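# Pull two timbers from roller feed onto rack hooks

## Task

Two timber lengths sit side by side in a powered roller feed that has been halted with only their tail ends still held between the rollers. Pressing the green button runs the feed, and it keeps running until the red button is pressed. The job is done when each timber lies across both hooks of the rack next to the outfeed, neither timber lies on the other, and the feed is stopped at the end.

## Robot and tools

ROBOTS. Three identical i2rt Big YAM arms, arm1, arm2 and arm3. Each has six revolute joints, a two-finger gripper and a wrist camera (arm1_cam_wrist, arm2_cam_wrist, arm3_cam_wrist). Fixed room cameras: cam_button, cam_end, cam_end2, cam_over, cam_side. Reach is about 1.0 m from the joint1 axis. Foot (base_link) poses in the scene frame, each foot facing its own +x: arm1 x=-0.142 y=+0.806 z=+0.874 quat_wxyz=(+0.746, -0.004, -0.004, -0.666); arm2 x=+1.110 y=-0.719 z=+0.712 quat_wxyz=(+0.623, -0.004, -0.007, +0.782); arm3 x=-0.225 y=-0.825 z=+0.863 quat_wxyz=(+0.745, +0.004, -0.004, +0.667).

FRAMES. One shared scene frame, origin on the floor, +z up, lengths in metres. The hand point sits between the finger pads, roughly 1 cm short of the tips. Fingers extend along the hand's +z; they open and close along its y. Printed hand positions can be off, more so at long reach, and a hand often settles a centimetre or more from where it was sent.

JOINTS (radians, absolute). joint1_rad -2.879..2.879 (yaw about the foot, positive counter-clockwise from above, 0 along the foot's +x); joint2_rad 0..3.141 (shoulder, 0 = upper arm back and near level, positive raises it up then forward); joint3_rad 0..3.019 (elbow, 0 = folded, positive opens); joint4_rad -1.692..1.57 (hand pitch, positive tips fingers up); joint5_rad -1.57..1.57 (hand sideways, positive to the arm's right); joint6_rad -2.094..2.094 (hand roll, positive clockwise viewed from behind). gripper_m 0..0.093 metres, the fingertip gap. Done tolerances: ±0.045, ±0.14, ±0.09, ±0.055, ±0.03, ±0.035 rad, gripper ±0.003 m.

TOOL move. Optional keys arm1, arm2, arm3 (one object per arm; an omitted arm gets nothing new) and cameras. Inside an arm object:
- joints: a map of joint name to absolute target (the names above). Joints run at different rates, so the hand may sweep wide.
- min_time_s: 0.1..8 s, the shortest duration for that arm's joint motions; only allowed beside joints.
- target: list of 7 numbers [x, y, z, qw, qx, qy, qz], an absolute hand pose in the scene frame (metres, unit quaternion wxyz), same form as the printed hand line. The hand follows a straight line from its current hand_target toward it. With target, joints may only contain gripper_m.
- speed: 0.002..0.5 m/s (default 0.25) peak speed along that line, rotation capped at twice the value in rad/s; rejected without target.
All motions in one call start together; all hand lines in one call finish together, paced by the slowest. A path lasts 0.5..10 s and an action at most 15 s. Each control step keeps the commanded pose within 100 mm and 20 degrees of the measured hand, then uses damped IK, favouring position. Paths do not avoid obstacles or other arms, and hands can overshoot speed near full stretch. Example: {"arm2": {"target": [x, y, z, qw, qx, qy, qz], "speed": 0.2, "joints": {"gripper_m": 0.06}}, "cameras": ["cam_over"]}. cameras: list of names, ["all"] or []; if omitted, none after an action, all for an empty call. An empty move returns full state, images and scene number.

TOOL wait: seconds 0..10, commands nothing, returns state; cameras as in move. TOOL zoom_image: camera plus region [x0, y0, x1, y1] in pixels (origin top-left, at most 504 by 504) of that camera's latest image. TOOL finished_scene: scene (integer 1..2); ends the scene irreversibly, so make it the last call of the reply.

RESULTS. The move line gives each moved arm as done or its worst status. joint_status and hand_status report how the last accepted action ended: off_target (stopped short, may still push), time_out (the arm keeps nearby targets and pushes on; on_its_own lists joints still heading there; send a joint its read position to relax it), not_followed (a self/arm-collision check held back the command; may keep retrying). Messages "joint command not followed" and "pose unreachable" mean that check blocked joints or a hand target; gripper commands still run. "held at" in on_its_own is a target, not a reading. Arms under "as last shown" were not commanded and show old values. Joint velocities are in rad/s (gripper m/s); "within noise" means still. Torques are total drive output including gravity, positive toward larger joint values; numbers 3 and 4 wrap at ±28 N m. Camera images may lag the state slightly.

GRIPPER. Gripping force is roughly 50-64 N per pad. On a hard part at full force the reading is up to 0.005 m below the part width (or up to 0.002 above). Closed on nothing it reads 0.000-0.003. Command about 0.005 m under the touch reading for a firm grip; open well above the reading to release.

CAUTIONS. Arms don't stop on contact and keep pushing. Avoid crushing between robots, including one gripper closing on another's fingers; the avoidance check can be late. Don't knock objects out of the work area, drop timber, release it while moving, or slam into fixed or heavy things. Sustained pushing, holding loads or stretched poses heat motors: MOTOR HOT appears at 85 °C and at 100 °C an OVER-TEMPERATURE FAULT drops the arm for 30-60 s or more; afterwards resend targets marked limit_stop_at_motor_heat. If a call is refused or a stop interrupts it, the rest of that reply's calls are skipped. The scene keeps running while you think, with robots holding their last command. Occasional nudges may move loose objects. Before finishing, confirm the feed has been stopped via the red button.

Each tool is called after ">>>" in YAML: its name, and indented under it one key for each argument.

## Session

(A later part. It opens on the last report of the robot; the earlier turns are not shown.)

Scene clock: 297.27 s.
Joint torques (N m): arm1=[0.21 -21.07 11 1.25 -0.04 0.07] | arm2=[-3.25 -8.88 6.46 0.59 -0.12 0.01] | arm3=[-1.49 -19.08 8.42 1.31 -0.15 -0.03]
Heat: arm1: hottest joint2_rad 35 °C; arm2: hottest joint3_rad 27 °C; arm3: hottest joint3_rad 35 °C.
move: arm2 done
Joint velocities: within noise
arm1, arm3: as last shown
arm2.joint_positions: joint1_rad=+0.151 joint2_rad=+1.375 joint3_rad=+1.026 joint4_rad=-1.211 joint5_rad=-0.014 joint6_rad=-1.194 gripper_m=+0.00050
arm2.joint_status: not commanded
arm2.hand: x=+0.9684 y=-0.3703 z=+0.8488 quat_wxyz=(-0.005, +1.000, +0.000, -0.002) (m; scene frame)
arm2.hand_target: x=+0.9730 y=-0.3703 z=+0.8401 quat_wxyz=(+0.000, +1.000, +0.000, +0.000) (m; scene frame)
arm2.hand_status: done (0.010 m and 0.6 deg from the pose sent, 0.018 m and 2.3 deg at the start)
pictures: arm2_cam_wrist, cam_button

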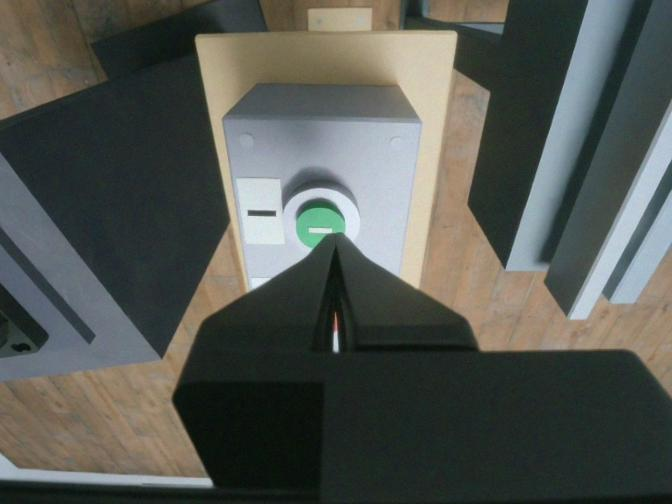

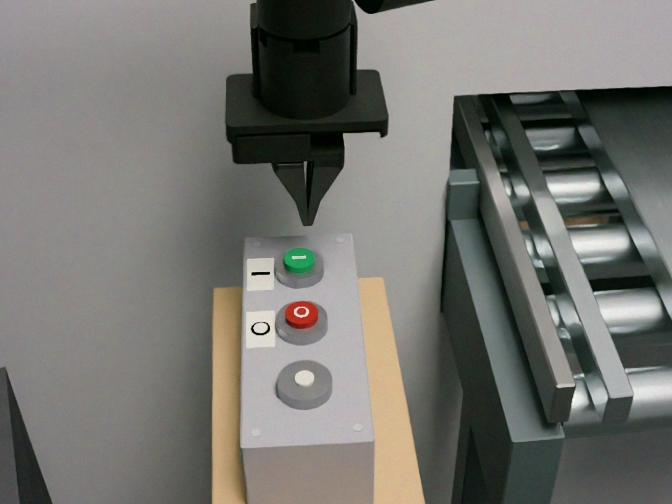

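>>> move:
  arm2: {"target":[0.974,-0.377,0.808,0,1,0,0],"speed":0.08}
  cameras: ["cam_button"]

>>> move:
  arm1: {"target":[-0.24,0.107,0.755,0,1,0,0],"speed":0.07}
  arm3: {"target":[-0.24,-0.124,0.747,0,1,0,0],"speed":0.07}
  arm2: {"target":[1.0,-0.377,0.87,0,1,0,0]}
  cameras: ["cam_side","cam_over"]

>>> move:
  arm2: {"target":[1.032,-0.377,0.84,0,1,0,0]}
  cameras: ["cam_button","arm2_cam_wrist"]

>>> move:
  arm2: {"target":[1.032,-0.377,0.808,0,1,0,0],"speed":0.08}
  cameras: ["all"]

Scene clock: 312.40 s.
Joint torques (N m): arm1=[0.21 -21.6 11.08 1.31 -0.04 0.08] | arm2=[-2.84 -8.41 5.83 0.92 -0.12 0.07] | arm3=[-1.49 -19.08 8.43 1.31 -0.15 -0.03]
Heat: arm1: hottest joint2_rad 35 °C; arm2: hottest joint3_rad 27 °C; arm3: hottest joint3_rad 35 °C.
move: arm2 off_target
Joint velocities: within noise
arm1, arm3: as last shown
arm2.joint_positions: joint1_rad=+0.151 joint2_rad=+1.389 joint3_rad=+0.959 joint4_rad=-1.129 joint5_rad=-0.014 joint6_rad=-1.194 gripper_m=+0.00050
arm2.joint_status: not commanded
arm2.hand: x=+0.9710 y=-0.3758 z=+0.8202 quat_wxyz=(-0.006, +1.000, +0.000, -0.002) (m; scene frame)
arm2.hand_target: x=+0.9740 y=-0.3773 z=+0.8083 quat_wxyz=(+0.000, +1.000, +0.000, +0.000) (m; scene frame)
arm2.hand_status: off_target (0.013 m and 0.7 deg from the pose sent, 0.042 m and 0.6 deg at the start)
pictures: cam_button

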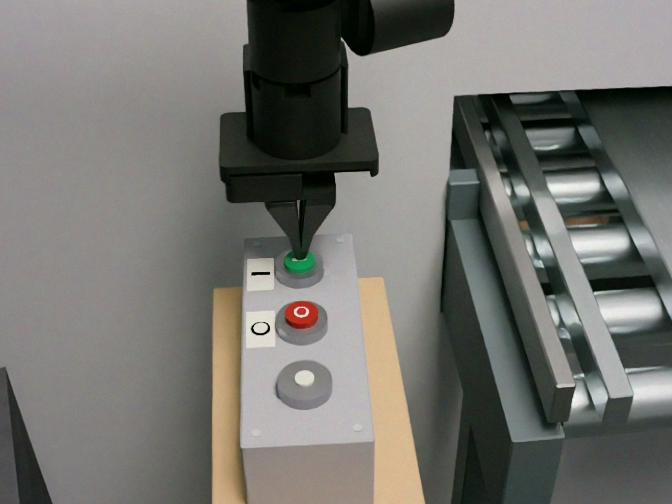

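Scene clock: 315.13 s.
Joint torques (N m): arm1=[-11.22 -23.18 8.13 1.05 1.87 -0.99] | arm2=[-3.25 -9.7 11.47 -0.43 -0.03 0.01] | arm3=[8.29 -21.07 5.6 0.57 -2 1.12]
Heat: arm1: hottest joint2_rad 35 °C; arm2: hottest joint3_rad 27 °C; arm3: hottest joint3_rad 35 °C.
move: arm1 off_target; arm2 off_target; arm3 off_target
Joint velocities: within noise
arm1.joint_positions: joint1_rad=-0.062 joint2_rad=+2.479 joint3_rad=+1.966 joint4_rad=-1.095 joint5_rad=-0.045 joint6_rad=+1.612 gripper_m=+0.06180
arm1.joint_status: not commanded
arm1.hand: x=-0.0994 y=+0.1205 z=+0.7569 quat_wxyz=(+0.014, -1.000, -0.005, -0.022) (m; scene frame)
arm1.hand_target: x=-0.1943 y=+0.1183 z=+0.7561 quat_wxyz=(+0.004, -1.000, +0.003, +0.001) (m; scene frame)
arm1.hand_status: off_target (0.141 m and 3.0 deg from the pose sent, 0.150 m and 1.9 deg at the start; pose on its path clipped on 35 of 82 steps)
arm2.joint_positions: joint1_rad=+0.087 joint2_rad=+1.329 joint3_rad=+0.971 joint4_rad=-1.272 joint5_rad=-0.016 joint6_rad=-1.258 gripper_m=+0.00050
arm2.joint_status: not commanded
arm2.hand: x=+1.0020 y=-0.3966 z=+0.8457 quat_wxyz=(+0.027, +1.000, -0.001, +0.009) (m; scene frame)
arm2.hand_target: x=+1.0003 y=-0.3781 z=+0.8700 quat_wxyz=(+0.000, +1.000, +0.000, +0.000) (m; scene frame)
arm2.hand_status: off_target (0.031 m and 3.3 deg from the pose sent, 0.058 m and 0.7 deg at the start)
arm3.joint_positions: joint1_rad=-0.060 joint2_rad=+2.489 joint3_rad=+2.017 joint4_rad=-1.093 joint5_rad=+0.055 joint6_rad=-1.729 gripper_m=+0.06331
arm3.joint_status: not commanded
arm3.hand: x=-0.0952 y=-0.1301 z=+0.7562 quat_wxyz=(-0.004, +1.000, -0.006, +0.028) (m; scene frame)
arm3.hand_target: x=-0.1893 y=-0.1314 z=+0.7495 quat_wxyz=(+0.004, +1.000, +0.002, +0.001) (m; scene frame)
arm3.hand_status: off_target (0.145 m and 3.3 deg from the pose sent, 0.152 m and 0.6 deg at the start; pose on its path clipped on 37 of 82 steps)
pictures: cam_over, cam_side

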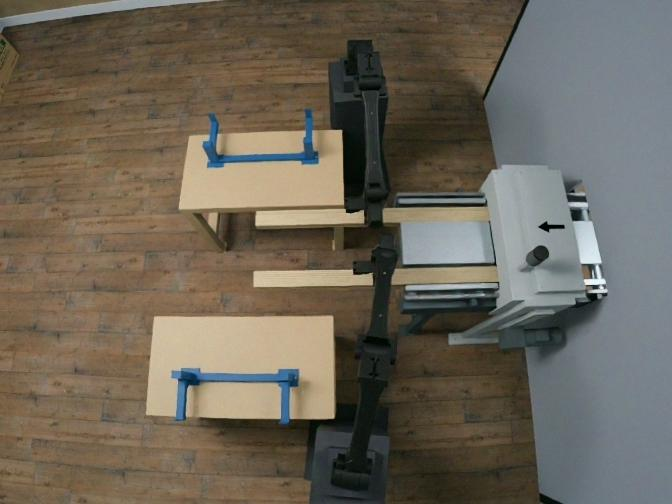

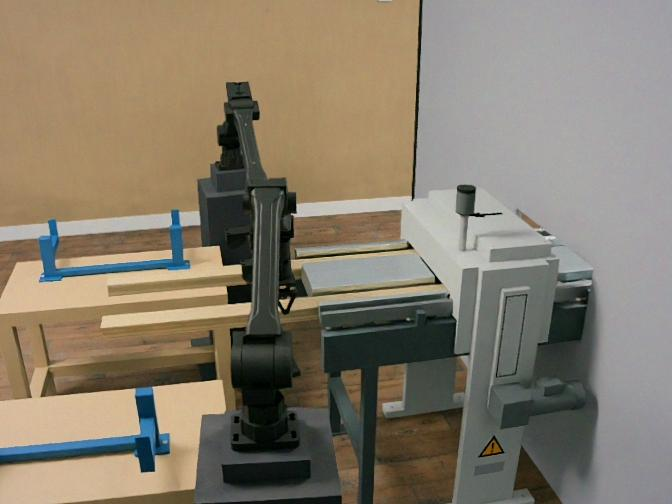

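Scene clock: 316.37 s.
Joint torques (N m): arm1=[-11.16 -23.24 8.17 1.09 1.87 -1] | arm2=[-3.02 -9.05 6.64 0.55 -0.13 0.01] | arm3=[8.29 -21.19 5.61 0.57 -2 1.12]
Heat: arm1: hottest joint2_rad 35 °C; arm2: hottest joint3_rad 27 °C; arm3: hottest joint3_rad 35 °C.
move: arm2 done
Joint velocities: within noise
arm1, arm3: as last shown
arm2.joint_positions: joint1_rad=-0.002 joint2_rad=+1.329 joint3_rad=+0.963 joint4_rad=-1.213 joint5_rad=-0.014 joint6_rad=-1.344 gripper_m=+0.00050
arm2.joint_status: not commanded
arm2.hand: x=+1.0289 y=-0.3772 z=+0.8427 quat_wxyz=(+0.002, +1.000, -0.002, +0.001) (m; scene frame)
arm2.hand_target: x=+1.0320 y=-0.3770 z=+0.8401 quat_wxyz=(+0.000, +1.000, +0.000, +0.000) (m; scene frame)
arm2.hand_status: done (0.004 m and 0.4 deg from the pose sent, 0.036 m and 3.3 deg at the start)
pictures: arm2_cam_wrist, cam_button

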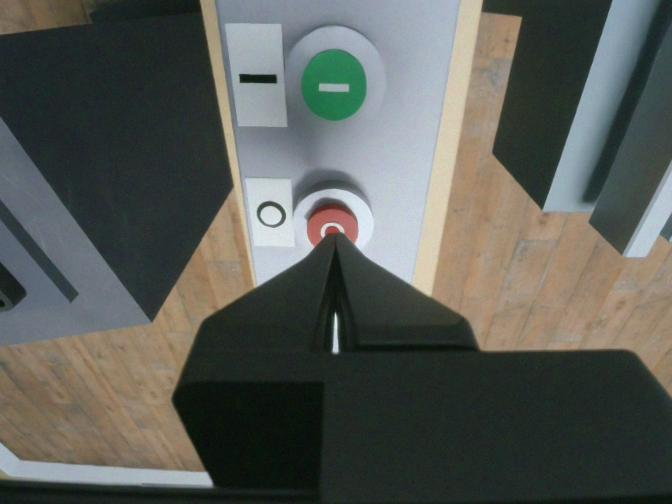

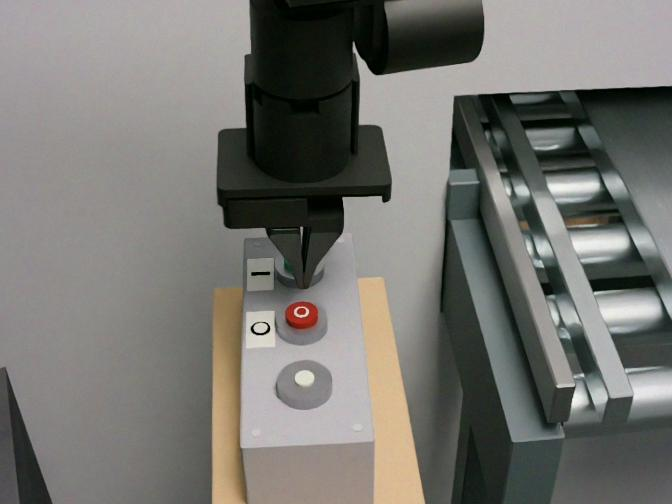

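Scene clock: 317.50 s.
Joint torques (N m): arm1=[-11.11 -22.95 8.17 1.03 1.87 -1] | arm2=[-2.96 -7.47 5.94 0.92 -0.14 0.02] | arm3=[8.35 -21.13 5.6 0.57 -2 1.12]
Heat: arm1: hottest joint2_rad 35 °C; arm2: hottest joint3_rad 27 °C; arm3: hottest joint3_rad 34 °C.
move: arm2 off_target
Joint velocities: within noise
arm1, arm3: as last shown
arm2.joint_positions: joint1_rad=-0.002 joint2_rad=+1.345 joint3_rad=+0.913 joint4_rad=-1.130 joint5_rad=-0.014 joint6_rad=-1.344 gripper_m=+0.00050
arm2.joint_status: not commanded
arm2.hand: x=+1.0290 y=-0.3762 z=+0.8201 quat_wxyz=(-0.006, +1.000, -0.001, -0.001) (m; scene frame)
arm2.hand_target: x=+1.0320 y=-0.3774 z=+0.8084 quat_wxyz=(+0.000, +1.000, +0.000, +0.000) (m; scene frame)
arm2.hand_status: off_target (0.013 m and 0.7 deg from the pose sent, 0.035 m and 0.4 deg at the start)
pictures: arm1_cam_wrist, arm2_cam_wrist, arm3_cam_wrist, cam_button, cam_end, cam_end2, cam_over, cam_side

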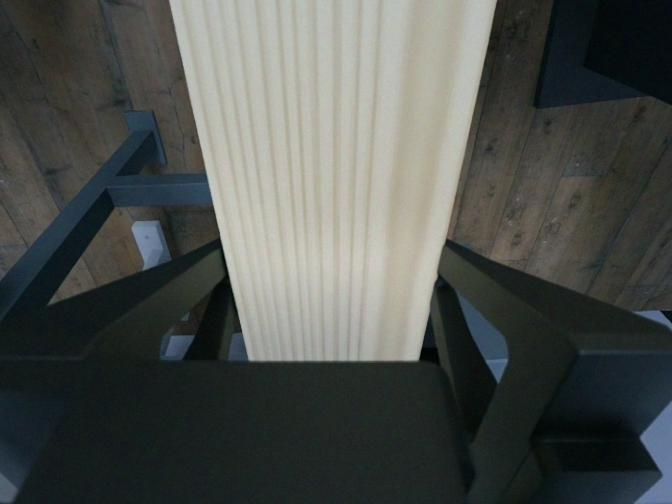

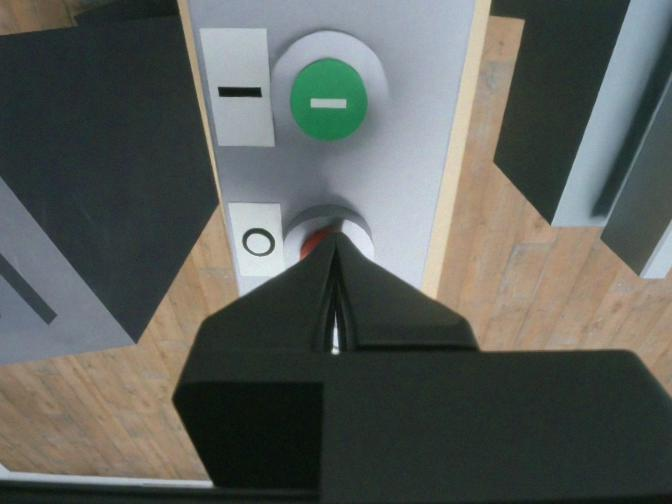

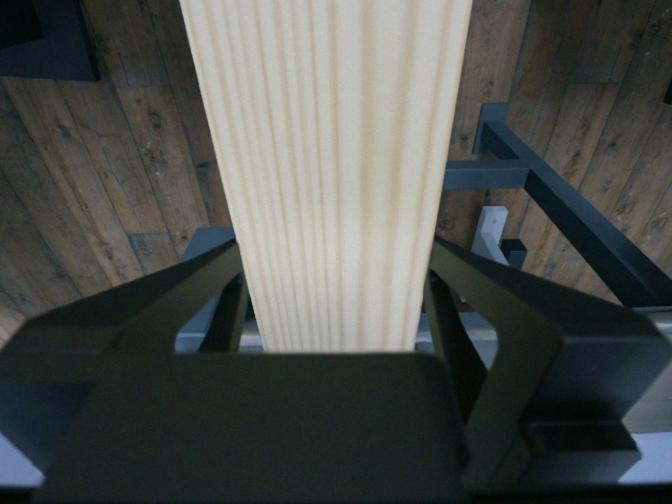

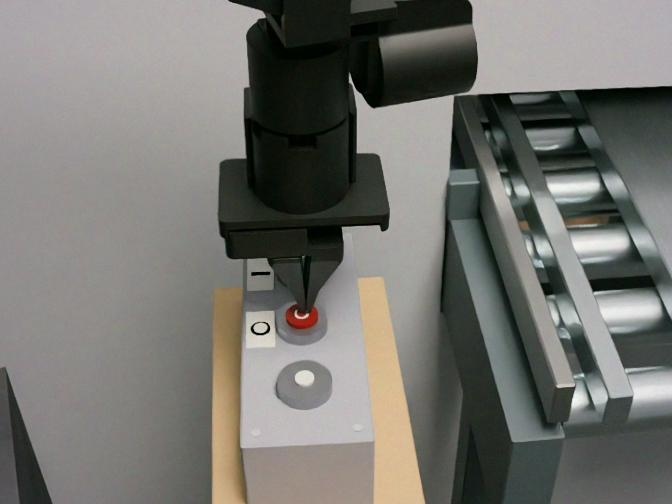

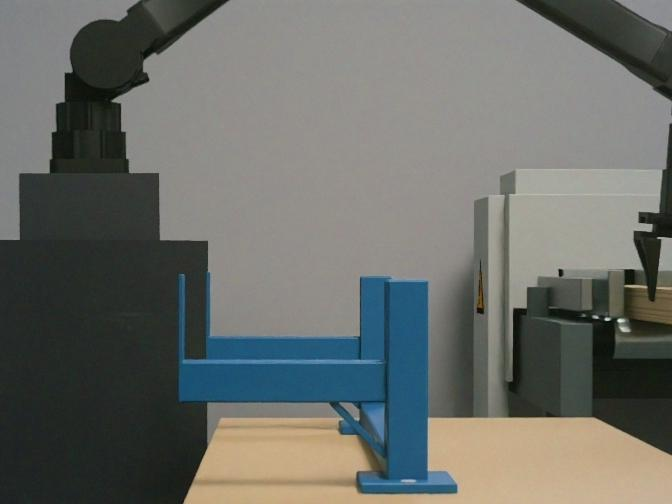

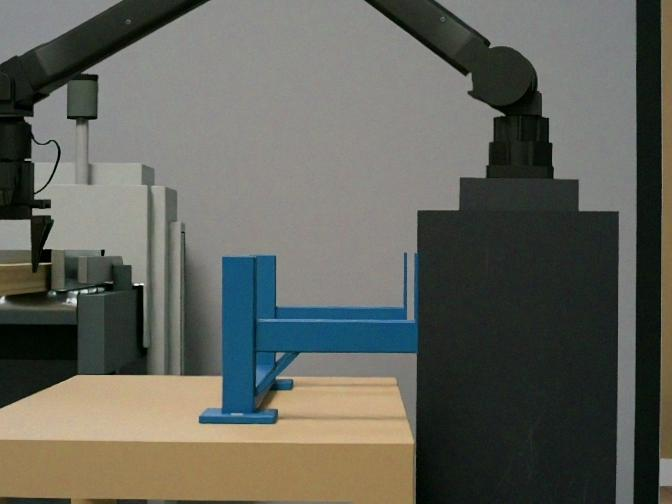

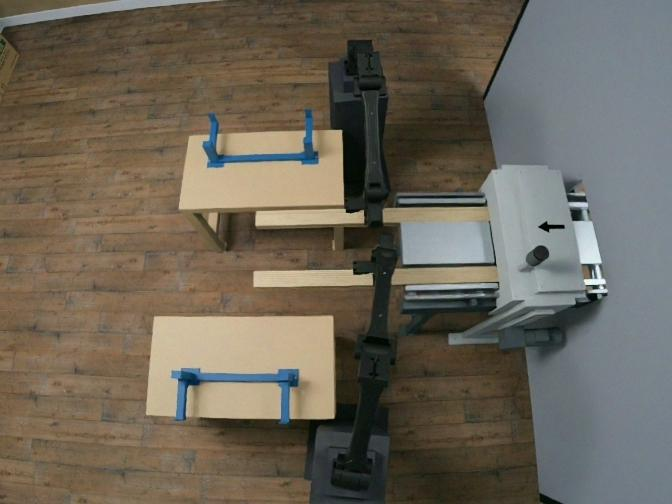

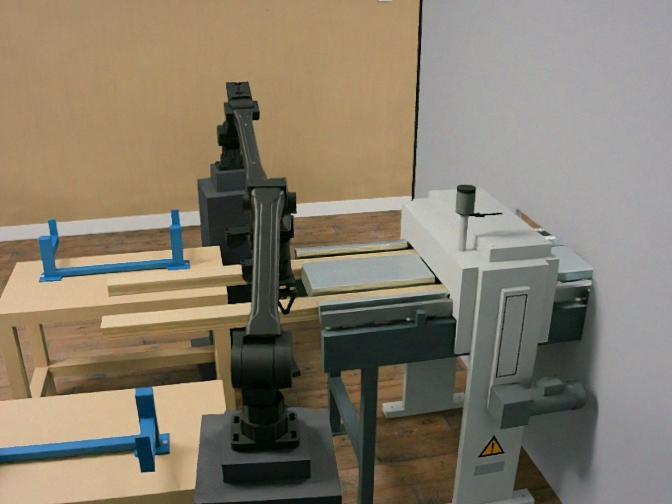

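>>> move:
  arm2: {"target":[1.032,-0.377,0.87,0,1,0,0]}
  arm1: {"target":[-0.14,0.107,0.757,0,1,0,0],"speed":0.1}
  arm3: {"target":[-0.14,-0.124,0.75,0,1,0,0],"speed":0.1}

>>> move:
  arm2: {"target":[0.975,-0.377,0.845,0,1,0,0]}

>>> move:
  arm2: {"target":[0.975,-0.377,0.795,0,1,0,0],"speed":0.1}
  cameras: ["cam_button","cam_over","cam_side","arm2_cam_wrist"]

>>> wait:
  seconds: 0.5
  cameras: ["cam_over"]

Scene clock: 341.83 s.
Joint torques (N m): arm1=[-4.72 -21.95 11.33 0.39 1.42 -0.39] | arm2=[-3.14 -8.88 11.32 -0.39 -0.11 0] | arm3=[2.78 -19.49 8.98 -0.01 -1.69 0.49]
Heat: arm1: hottest joint2_rad 33 °C; arm2: hottest joint3_rad 27 °C; arm3: hottest joint3_rad 32 °C.
move: arm1 off_target; arm2 off_target; arm3 off_target
Joint velocities: within noise
arm1.joint_positions: joint1_rad=-0.057 joint2_rad=+2.476 joint3_rad=+1.960 joint4_rad=-1.090 joint5_rad=-0.036 joint6_rad=+1.619 gripper_m=+0.06180
arm1.joint_status: not commanded
arm1.hand: x=-0.0972 y=+0.1211 z=+0.7567 quat_wxyz=(+0.012, -1.000, -0.004, -0.018) (m; scene frame)
arm1.hand_target: x=-0.1397 y=+0.1093 z=+0.7576 quat_wxyz=(+0.000, -1.000, +0.001, +0.000) (m; scene frame)
arm1.hand_status: off_target (0.045 m and 2.5 deg from the pose sent, 0.043 m and 3.0 deg at the start)
arm2.joint_positions: joint1_rad=-0.002 joint2_rad=+1.302 joint3_rad=+0.953 joint4_rad=-1.274 joint5_rad=-0.014 joint6_rad=-1.346 gripper_m=+0.00050
arm2.joint_status: not commanded
arm2.hand: x=+1.0329 y=-0.3954 z=+0.8485 quat_wxyz=(+0.024, +1.000, -0.001, +0.006) (m; scene frame)
arm2.hand_target: x=+1.0322 y=-0.3780 z=+0.8700 quat_wxyz=(+0.000, +1.000, +0.000, +0.000) (m; scene frame)
arm2.hand_status: off_target (0.028 m and 2.8 deg from the pose sent, 0.050 m and 0.7 deg at the start)
arm3.joint_positions: joint1_rad=-0.064 joint2_rad=+2.488 joint3_rad=+2.015 joint4_rad=-1.092 joint5_rad=+0.046 joint6_rad=-1.736 gripper_m=+0.06331
arm3.joint_status: not commanded
arm3.hand: x=-0.0936 y=-0.1308 z=+0.7562 quat_wxyz=(-0.005, +1.000, -0.005, +0.023) (m; scene frame)
arm3.hand_target: x=-0.1391 y=-0.1258 z=+0.7504 quat_wxyz=(+0.000, +1.000, +0.000, +0.001) (m; scene frame)
arm3.hand_status: off_target (0.047 m and 2.8 deg from the pose sent, 0.046 m and 3.3 deg at the start)
pictures: none

Scene clock: 343.13 s.
Joint torques (N m): arm1=[-4.42 -21.95 11.26 0.44 1.43 -0.39] | arm2=[-1.85 -8.53 10.71 0.46 -0.01 0.23] | arm3=[2.78 -19.49 8.98 0.01 -1.69 0.5]
Heat: arm1: hottest joint2_rad 33 °C; arm2: hottest joint3_rad 27 °C; arm3: hottest joint3_rad 32 °C.
move: arm2 off_target
Joint velocities: within noise
arm1, arm3: as last shown
arm2.joint_positions: joint1_rad=+0.134 joint2_rad=+1.353 joint3_rad=+0.953 joint4_rad=-1.225 joint5_rad=-0.018 joint6_rad=-1.217 gripper_m=+0.00050
arm2.joint_status: not commanded
arm2.hand: x=+0.9854 y=-0.3977 z=+0.8310 quat_wxyz=(+0.026, +1.000, +0.002, +0.008) (m; scene frame)
arm2.hand_target: x=+0.9753 y=-0.3780 z=+0.8454 quat_wxyz=(+0.000, +1.000, +0.000, +0.000) (m; scene frame)
arm2.hand_status: off_target (0.027 m and 3.1 deg from the pose sent, 0.061 m and 2.8 deg at the start)
pictures: none

Scene clock: 345.53 s.
Joint torques (N m): arm1=[1.61 -25.7 10.95 0.09 0.07 0.16] | arm2=[-1.67 -7.06 5.14 1.24 -0.03 0.25] | arm3=[-3.19 -24.94 9.13 0.03 -0.22 0.3]
Heat: arm1: hottest joint2_rad 33 °C; arm2: hottest joint3_rad 27 °C; arm3: hottest joint3_rad 32 °C.
move: arm2 off_target
Joint velocities: within noise
arm1.joint_positions: joint1_rad=-0.123 joint2_rad=+2.526 joint3_rad=+1.960 joint4_rad=-1.086 joint5_rad=+0.001 joint6_rad=+1.560 gripper_m=+0.06180
arm1.joint_status: not commanded
arm1.hand: x=-0.1492 y=+0.1322 z=+0.7232 quat_wxyz=(+0.035, -0.999, +0.000, +0.000) (m; scene frame)
arm1.hand_target: x=-0.1396 y=+0.1093 z=+0.7576 quat_wxyz=(+0.001, -1.000, +0.001, +0.000) (m; scene frame)
arm1.hand_status: not commanded
arm2.joint_positions: joint1_rad=+0.134 joint2_rad=+1.386 joint3_rad=+0.946 joint4_rad=-1.101 joint5_rad=-0.017 joint6_rad=-1.214 gripper_m=+0.00050
arm2.joint_status: not commanded
arm2.hand: x=+0.9761 y=-0.3719 z=+0.8172 quat_wxyz=(-0.014, +1.000, +0.001, -0.006) (m; scene frame)
arm2.hand_target: x=+0.9755 y=-0.3779 z=+0.7961 quat_wxyz=(+0.000, +1.000, +0.000, +0.000) (m; scene frame)
arm2.hand_status: off_target (0.023 m and 1.8 deg from the pose sent, 0.043 m and 3.1 deg at the start)
arm3.joint_positions: joint1_rad=+0.007 joint2_rad=+2.560 joint3_rad=+2.005 joint4_rad=-1.098 joint5_rad=+0.003 joint6_rad=-1.717 gripper_m=+0.06331
arm3.joint_status: not commanded
arm3.hand: x=-0.1533 y=-0.1469 z=+0.7044 quat_wxyz=(+0.035, +0.999, +0.022, -0.003) (m; scene frame)
arm3.hand_target: x=-0.1390 y=-0.1259 z=+0.7502 quat_wxyz=(+0.000, +1.000, +0.000, +0.001) (m; scene frame)
arm3.hand_status: not commanded
pictures: arm2_cam_wrist, cam_button, cam_over, cam_side

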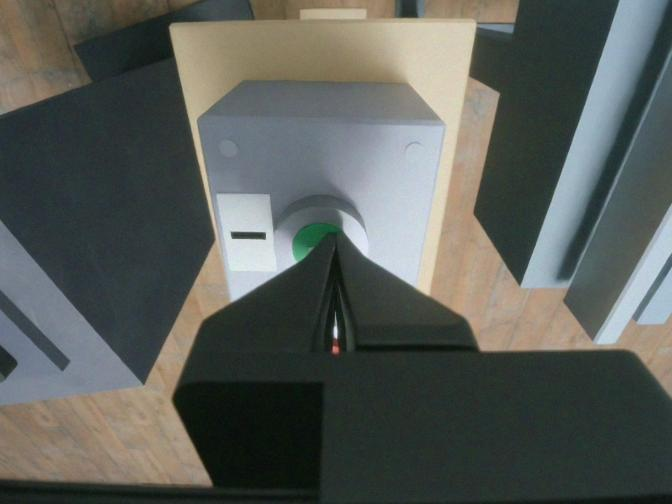

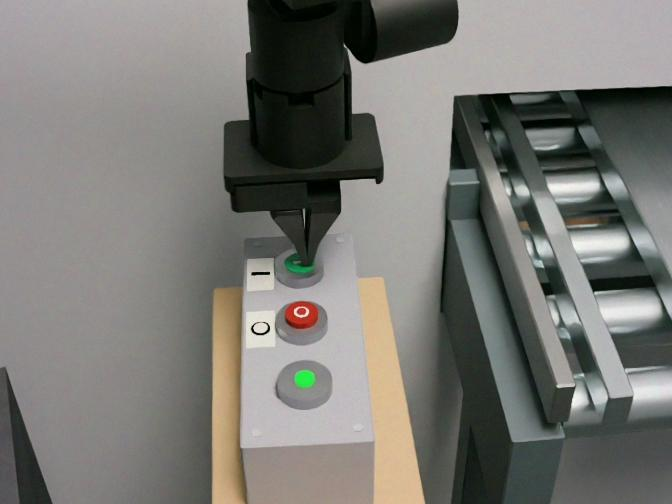

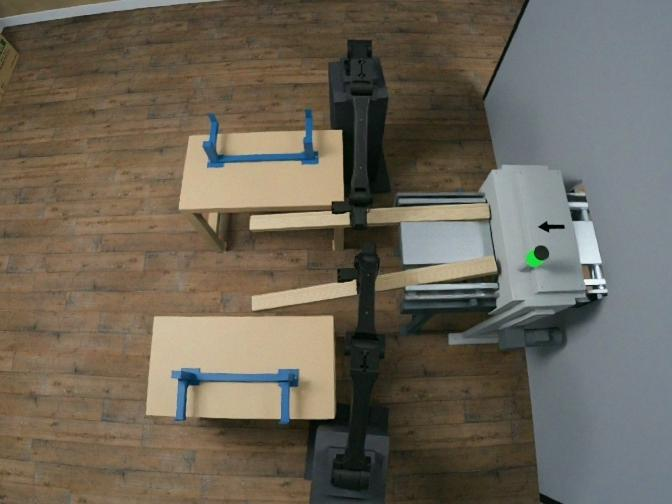

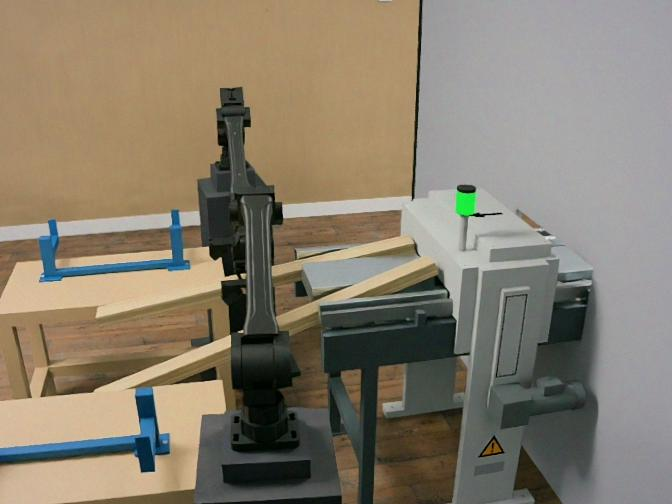

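Scene clock: 346.03 s.
Joint torques (N m): arm1=[1.67 -25.7 10.96 0.14 0.08 0.16] | arm2=[-1.73 -7.06 5.15 1.24 -0.02 0.25] | arm3=[-3.19 -24.64 9.11 0.03 -0.22 0.3]
Heat: arm1: hottest joint2_rad 33 °C; arm2: hottest joint3_rad 27 °C; arm3: hottest joint3_rad 32 °C.
Joint velocities: within noise
arm1.joint_positions: joint1_rad=-0.123 joint2_rad=+2.526 joint3_rad=+1.960 joint4_rad=-1.086 joint5_rad=+0.001 joint6_rad=+1.560 gripper_m=+0.06180
arm1.joint_status: not commanded
arm1.hand: x=-0.1492 y=+0.1322 z=+0.7232 quat_wxyz=(+0.035, -0.999, +0.000, +0.000) (m; scene frame)
arm1.hand_target: x=-0.1396 y=+0.1093 z=+0.7576 quat_wxyz=(+0.001, -1.000, +0.001, +0.000) (m; scene frame)
arm1.hand_status: not commanded
arm2.joint_positions: joint1_rad=+0.134 joint2_rad=+1.386 joint3_rad=+0.946 joint4_rad=-1.101 joint5_rad=-0.017 joint6_rad=-1.214 gripper_m=+0.00050
arm2.joint_status: not commanded
arm2.hand: x=+0.9761 y=-0.3719 z=+0.8172 quat_wxyz=(-0.014, +1.000, +0.001, -0.006) (m; scene frame)
arm2.hand_target: x=+0.9755 y=-0.3779 z=+0.7961 quat_wxyz=(+0.000, +1.000, +0.000, +0.000) (m; scene frame)
arm2.hand_status: off_target (0.023 m and 1.8 deg from the pose sent, 0.043 m and 3.1 deg at the start)
arm3.joint_positions: joint1_rad=+0.007 joint2_rad=+2.560 joint3_rad=+2.005 joint4_rad=-1.098 joint5_rad=+0.003 joint6_rad=-1.717 gripper_m=+0.06331
arm3.joint_status: not commanded
arm3.hand: x=-0.1533 y=-0.1469 z=+0.7044 quat_wxyz=(+0.035, +0.999, +0.022, -0.003) (m; scene frame)
arm3.hand_target: x=-0.1390 y=-0.1259 z=+0.7502 quat_wxyz=(+0.000, +1.000, +0.000, +0.001) (m; scene frame)
arm3.hand_status: not commanded
wait: 0.50 s; at rest by 0.27 s
pictures: cam_over

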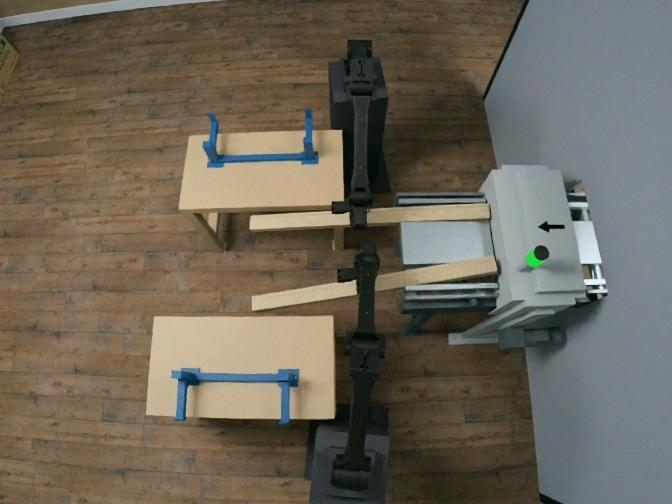

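>>> move:
  arm1: {"target":[-0.26,0.115,0.775,0,1,0,0],"speed":0.1}
  arm3: {"target":[-0.26,-0.120,0.78,0,1,0,0],"speed":0.1}
  arm2: {"target":[1.0,-0.370,0.88,0,1,0,0]}
  cameras: ["cam_over","cam_side"]

>>> move:
  arm2: {"target":[1.035,-0.372,0.845,0,1,0,0]}

>>> move:
  arm2: {"target":[1.035,-0.377,0.795,0,1,0,0],"speed":0.1}
  cameras: ["cam_button","cam_over","cam_side","cam_end","cam_end2","arm1_cam_wrist","arm3_cam_wrist"]

Scene clock: 367.73 s.
Joint torques (N m): arm1=[0.97 -27.22 12.36 -1.01 -0.21 -0.26] | arm2=[-3.19 -9.7 11.58 -0.4 -0.06 0] | arm3=[-2.49 -27.75 9.61 -0.57 -0.06 0.48]
Heat: arm1: hottest joint2_rad 32 °C; arm2: hottest joint3_rad 27 °C; arm3: hottest joint3_rad 32 °C.
move: arm1 off_target; arm2 off_target; arm3 off_target
Joint velocities: within noise
arm1.joint_positions: joint1_rad=-0.284 joint2_rad=+2.526 joint3_rad=+1.953 joint4_rad=-1.090 joint5_rad=+0.011 joint6_rad=+1.432 gripper_m=+0.06180
arm1.joint_status: not commanded
arm1.hand: x=-0.2576 y=+0.1464 z=+0.7210 quat_wxyz=(+0.040, -0.999, +0.016, -0.003) (m; scene frame)
arm1.hand_target: x=-0.2597 y=+0.1172 z=+0.7748 quat_wxyz=(+0.000, -1.000, +0.000, +0.001) (m; scene frame)
arm1.hand_status: off_target (0.063 m and 5.0 deg from the pose sent, 0.123 m and 4.0 deg at the start)
arm2.joint_positions: joint1_rad=+0.080 joint2_rad=+1.336 joint3_rad=+1.008 joint4_rad=-1.298 joint5_rad=-0.015 joint6_rad=-1.264 gripper_m=+0.00050
arm2.joint_status: not commanded
arm2.hand: x=+1.0019 y=-0.3890 z=+0.8564 quat_wxyz=(+0.026, +1.000, -0.001, +0.008) (m; scene frame)
arm2.hand_target: x=+1.0003 y=-0.3711 z=+0.8800 quat_wxyz=(+0.000, +1.000, +0.000, +0.000) (m; scene frame)
arm2.hand_status: off_target (0.030 m and 3.1 deg from the pose sent, 0.067 m and 1.8 deg at the start)
arm3.joint_positions: joint1_rad=+0.168 joint2_rad=+2.560 joint3_rad=+1.989 joint4_rad=-1.119 joint5_rad=-0.007 joint6_rad=-1.565 gripper_m=+0.06331
arm3.joint_status: not commanded
arm3.hand: x=-0.2634 y=-0.1566 z=+0.7000 quat_wxyz=(+0.054, +0.998, +0.025, -0.001) (m; scene frame)
arm3.hand_target: x=-0.2597 y=-0.1233 z=+0.7777 quat_wxyz=(+0.000, +1.000, +0.000, -0.001) (m; scene frame)
arm3.hand_status: off_target (0.088 m and 6.8 deg from the pose sent, 0.133 m and 4.7 deg at the start)
pictures: cam_over, cam_side

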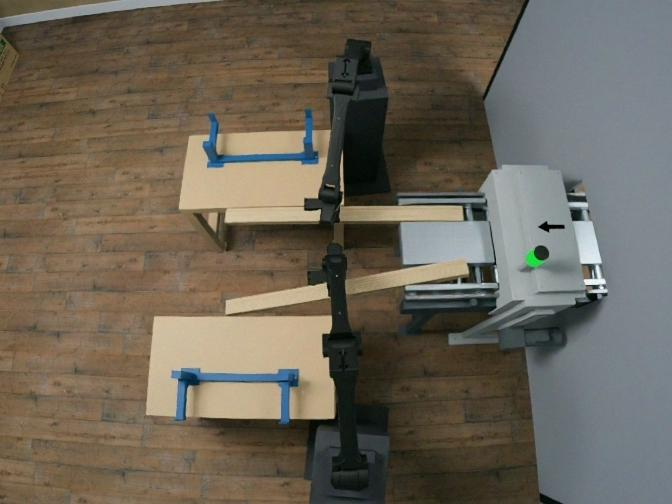

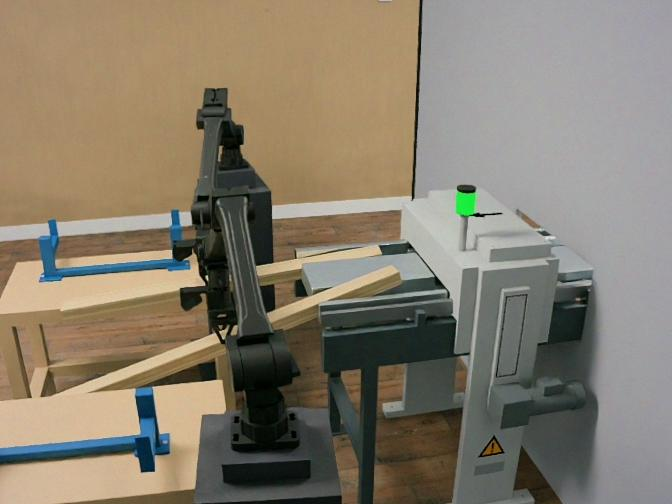

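Scene clock: 368.97 s.
Joint torques (N m): arm1=[0.85 -27.22 12.36 -0.99 -0.19 -0.26] | arm2=[-3.08 -9.23 6.71 0.54 -0.14 0.02] | arm3=[-2.43 -27.69 9.62 -0.55 -0.06 0.48]
Heat: arm1: hottest joint2_rad 32 °C; arm2: hottest joint3_rad 27 °C; arm3: hottest joint3_rad 32 °C.
move: arm2 done
Joint velocities: within noise
arm1, arm3: as last shown
arm2.joint_positions: joint1_rad=-0.013 joint2_rad=+1.336 joint3_rad=+0.982 joint4_rad=-1.226 joint5_rad=-0.014 joint6_rad=-1.356 gripper_m=+0.00050
arm2.joint_status: not commanded
arm2.hand: x=+1.0319 y=-0.3724 z=+0.8473 quat_wxyz=(+0.003, +1.000, -0.002, +0.001) (m; scene frame)
arm2.hand_target: x=+1.0349 y=-0.3720 z=+0.8450 quat_wxyz=(+0.000, +1.000, +0.000, +0.000) (m; scene frame)
arm2.hand_status: done (0.004 m and 0.4 deg from the pose sent, 0.039 m and 3.1 deg at the start)
pictures: none

Scene clock: 370.13 s.
Joint torques (N m): arm1=[0.79 -27.11 12.4 -1.02 -0.19 -0.26] | arm2=[-2.67 -6.59 4.86 1.2 -0.15 0.06] | arm3=[-2.43 -27.75 9.62 -0.55 -0.06 0.48]
Heat: arm1: hottest joint2_rad 32 °C; arm2: hottest joint3_rad 27 °C; arm3: hottest joint3_rad 32 °C.
move: arm2 off_target
Joint velocities: within noise
arm1, arm3: as last shown
arm2.joint_positions: joint1_rad=-0.013 joint2_rad=+1.347 joint3_rad=+0.905 joint4_rad=-1.100 joint5_rad=-0.014 joint6_rad=-1.356 gripper_m=+0.00050
arm2.joint_status: not commanded
arm2.hand: x=+1.0321 y=-0.3714 z=+0.8168 quat_wxyz=(-0.016, +1.000, -0.001, -0.003) (m; scene frame)
arm2.hand_target: x=+1.0351 y=-0.3781 z=+0.7960 quat_wxyz=(+0.000, +1.000, +0.000, +0.000) (m; scene frame)
arm2.hand_status: off_target (0.023 m and 1.9 deg from the pose sent, 0.053 m and 0.4 deg at the start)
pictures: arm1_cam_wrist, arm3_cam_wrist, cam_button, cam_end, cam_end2, cam_over, cam_side

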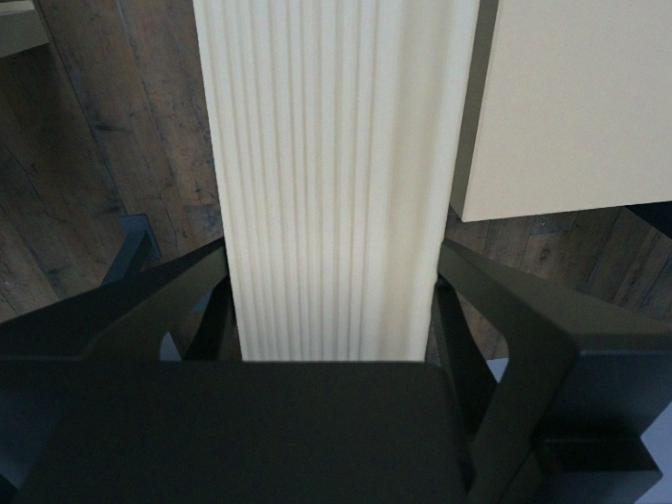

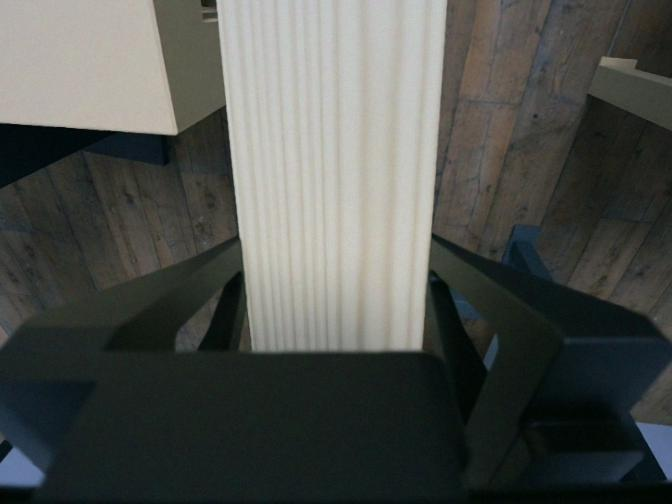

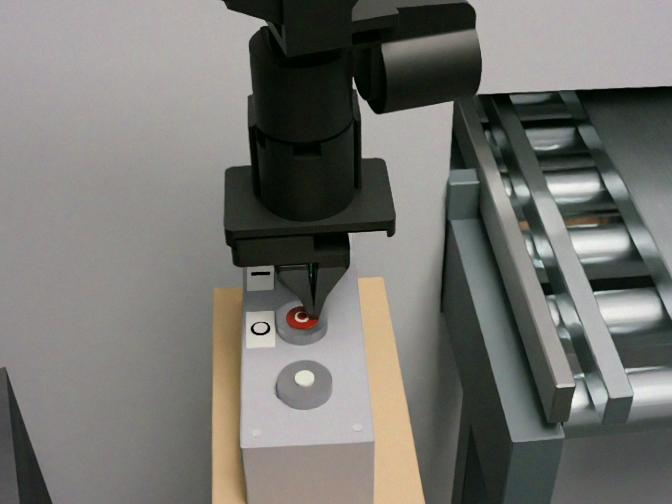

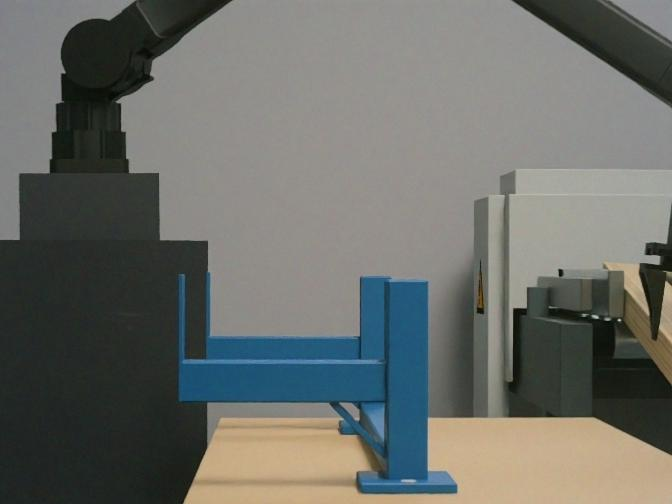

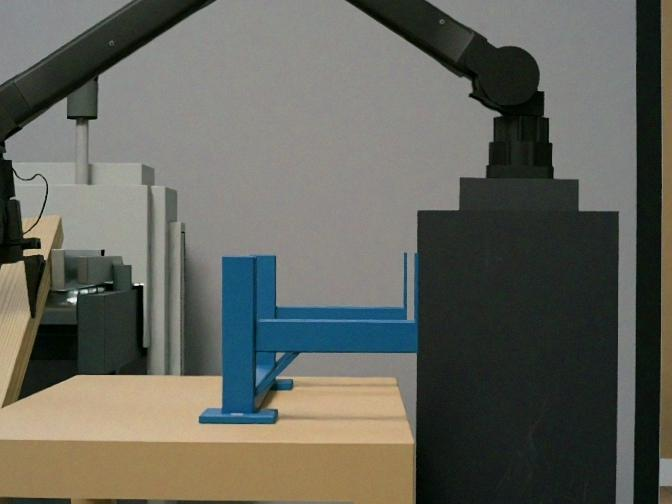

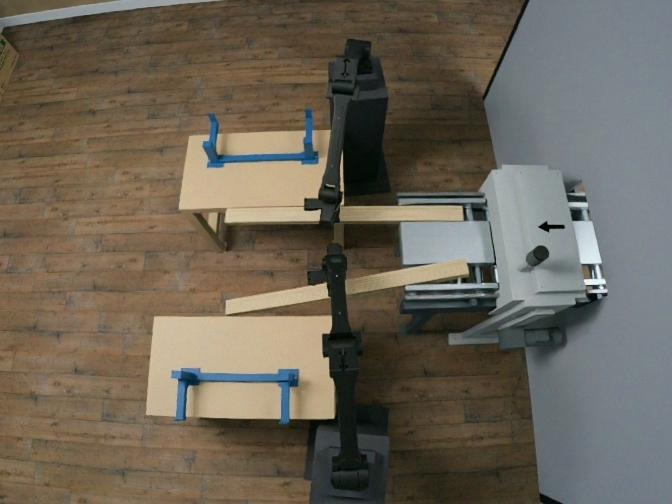

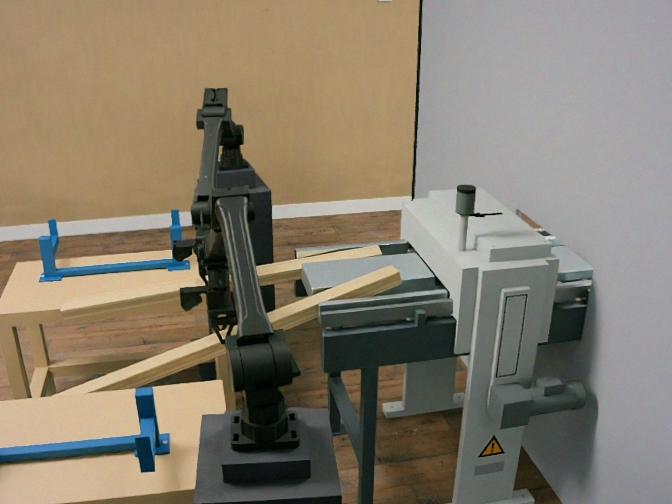

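>>> move:
  arm1: {"target":[-0.28,0.105,0.87,0,1,0,0],"speed":0.1}
  arm3: {"target":[-0.28,-0.090,0.89,0,1,0,0],"speed":0.1}
  arm2: {"target":[1.03,-0.40,0.90,0,1,0,0]}
  cameras: ["cam_over","cam_side","cam_end","cam_end2","arm1_cam_wrist","arm3_cam_wrist"]

Scene clock: 411.07 s.
Joint torques (N m): arm1=[-0.56 -30.51 14.32 -2.58 -0.1 -0.48] | arm2=[-1.49 -7.94 11.79 -0.39 -0.15 0.25] | arm3=[-1.44 -28.34 11.03 -0.9 -0.01 0.63]
Heat: arm1: hottest joint2_rad 34 °C; arm2: hottest joint3_rad 27 °C; arm3: hottest joint2_rad 33 °C.
move: arm1 off_target; arm2 off_target; arm3 off_target
Joint velocities: within noise
arm1.joint_positions: joint1_rad=-0.292 joint2_rad=+2.486 joint3_rad=+1.974 joint4_rad=-1.176 joint5_rad=+0.011 joint6_rad=+1.435 gripper_m=+0.06180
arm1.joint_status: not commanded
arm1.hand: x=-0.2626 y=+0.1485 z=+0.7555 quat_wxyz=(+0.053, -0.998, +0.021, -0.004) (m; scene frame)
arm1.hand_target: x=-0.2759 y=+0.1180 z=+0.8452 quat_wxyz=(-0.001, -1.000, +0.001, +0.002) (m; scene frame)
arm1.hand_status: off_target (0.124 m and 6.5 deg from the pose sent, 0.156 m and 5.0 deg at the start; pose on its path clipped on 60 of 75 steps)
arm2.joint_positions: joint1_rad=-0.005 joint2_rad=+1.223 joint3_rad=+0.963 joint4_rad=-1.366 joint5_rad=-0.014 joint6_rad=-1.351 gripper_m=+0.00050
arm2.joint_status: not commanded
arm2.hand: x=+1.0382 y=-0.4159 z=+0.8766 quat_wxyz=(+0.026, +1.000, +0.000, +0.006) (m; scene frame)
arm2.hand_target: x=+1.0303 y=-0.4011 z=+0.8999 quat_wxyz=(+0.000, +1.000, +0.000, +0.000) (m; scene frame)
arm2.hand_status: off_target (0.029 m and 3.0 deg from the pose sent, 0.088 m and 1.9 deg at the start)
arm3.joint_positions: joint1_rad=+0.177 joint2_rad=+2.516 joint3_rad=+1.989 joint4_rad=-1.178 joint5_rad=-0.011 joint6_rad=-1.559 gripper_m=+0.06331
arm3.joint_status: not commanded
arm3.hand: x=-0.2701 y=-0.1593 z=+0.7303 quat_wxyz=(+0.061, +0.998, +0.027, -0.002) (m; scene frame)
arm3.hand_target: x=-0.2756 y=-0.1242 z=+0.8195 quat_wxyz=(-0.001, +1.000, +0.001, -0.002) (m; scene frame)
arm3.hand_status: off_target (0.174 m and 7.6 deg from the pose sent, 0.202 m and 6.8 deg at the start; pose on its path clipped on 70 of 75 steps)
pictures: arm1_cam_wrist, arm3_cam_wrist, cam_end, cam_end2, cam_over, cam_side

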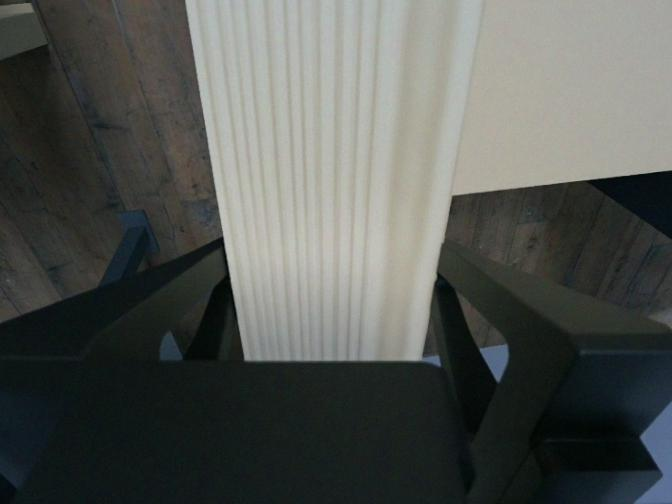

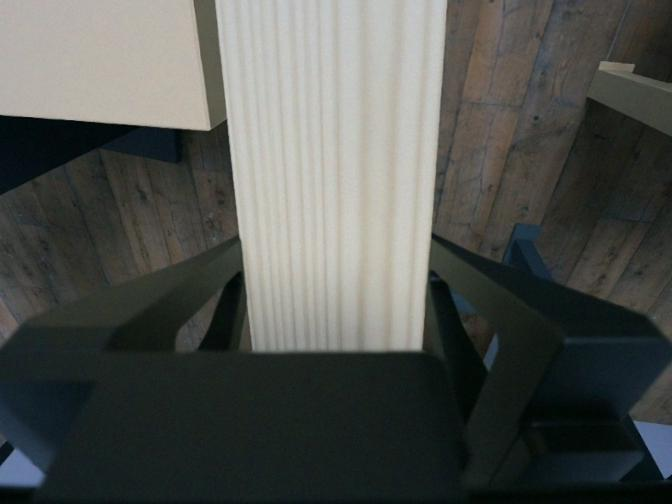

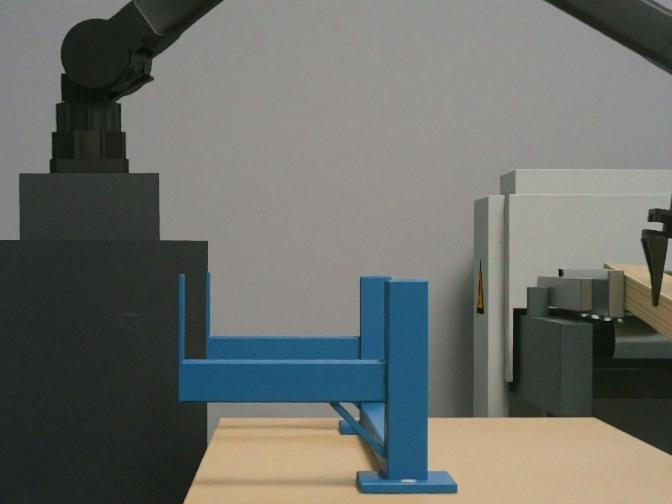

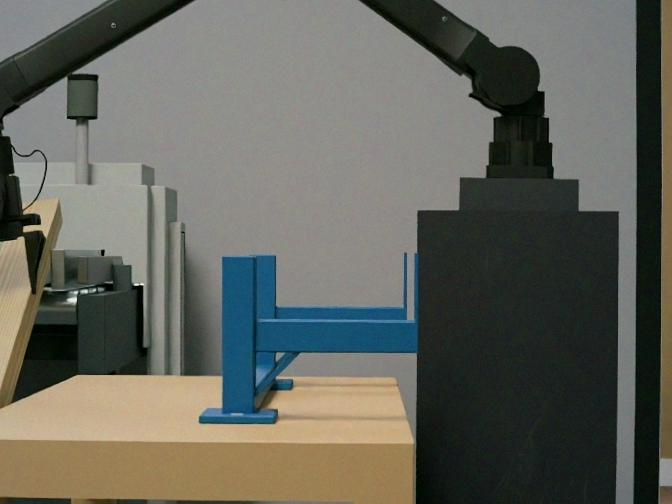

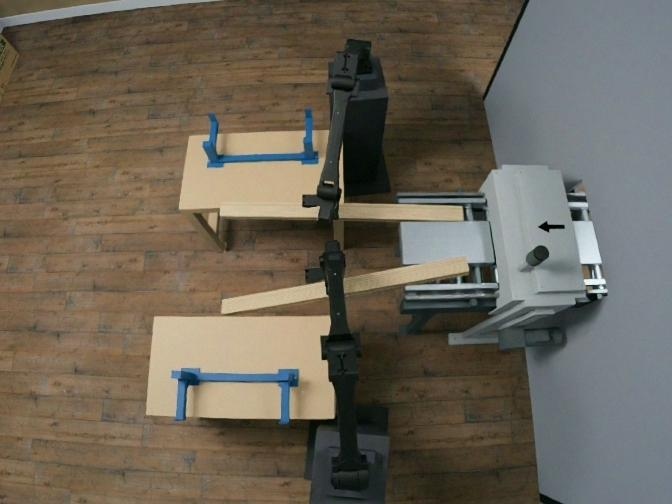

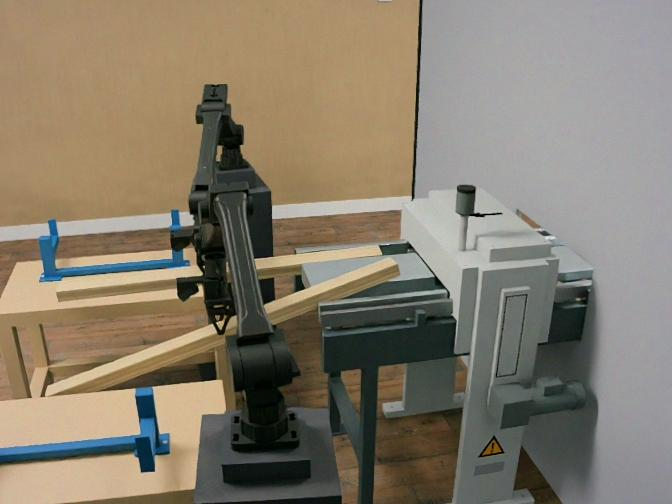

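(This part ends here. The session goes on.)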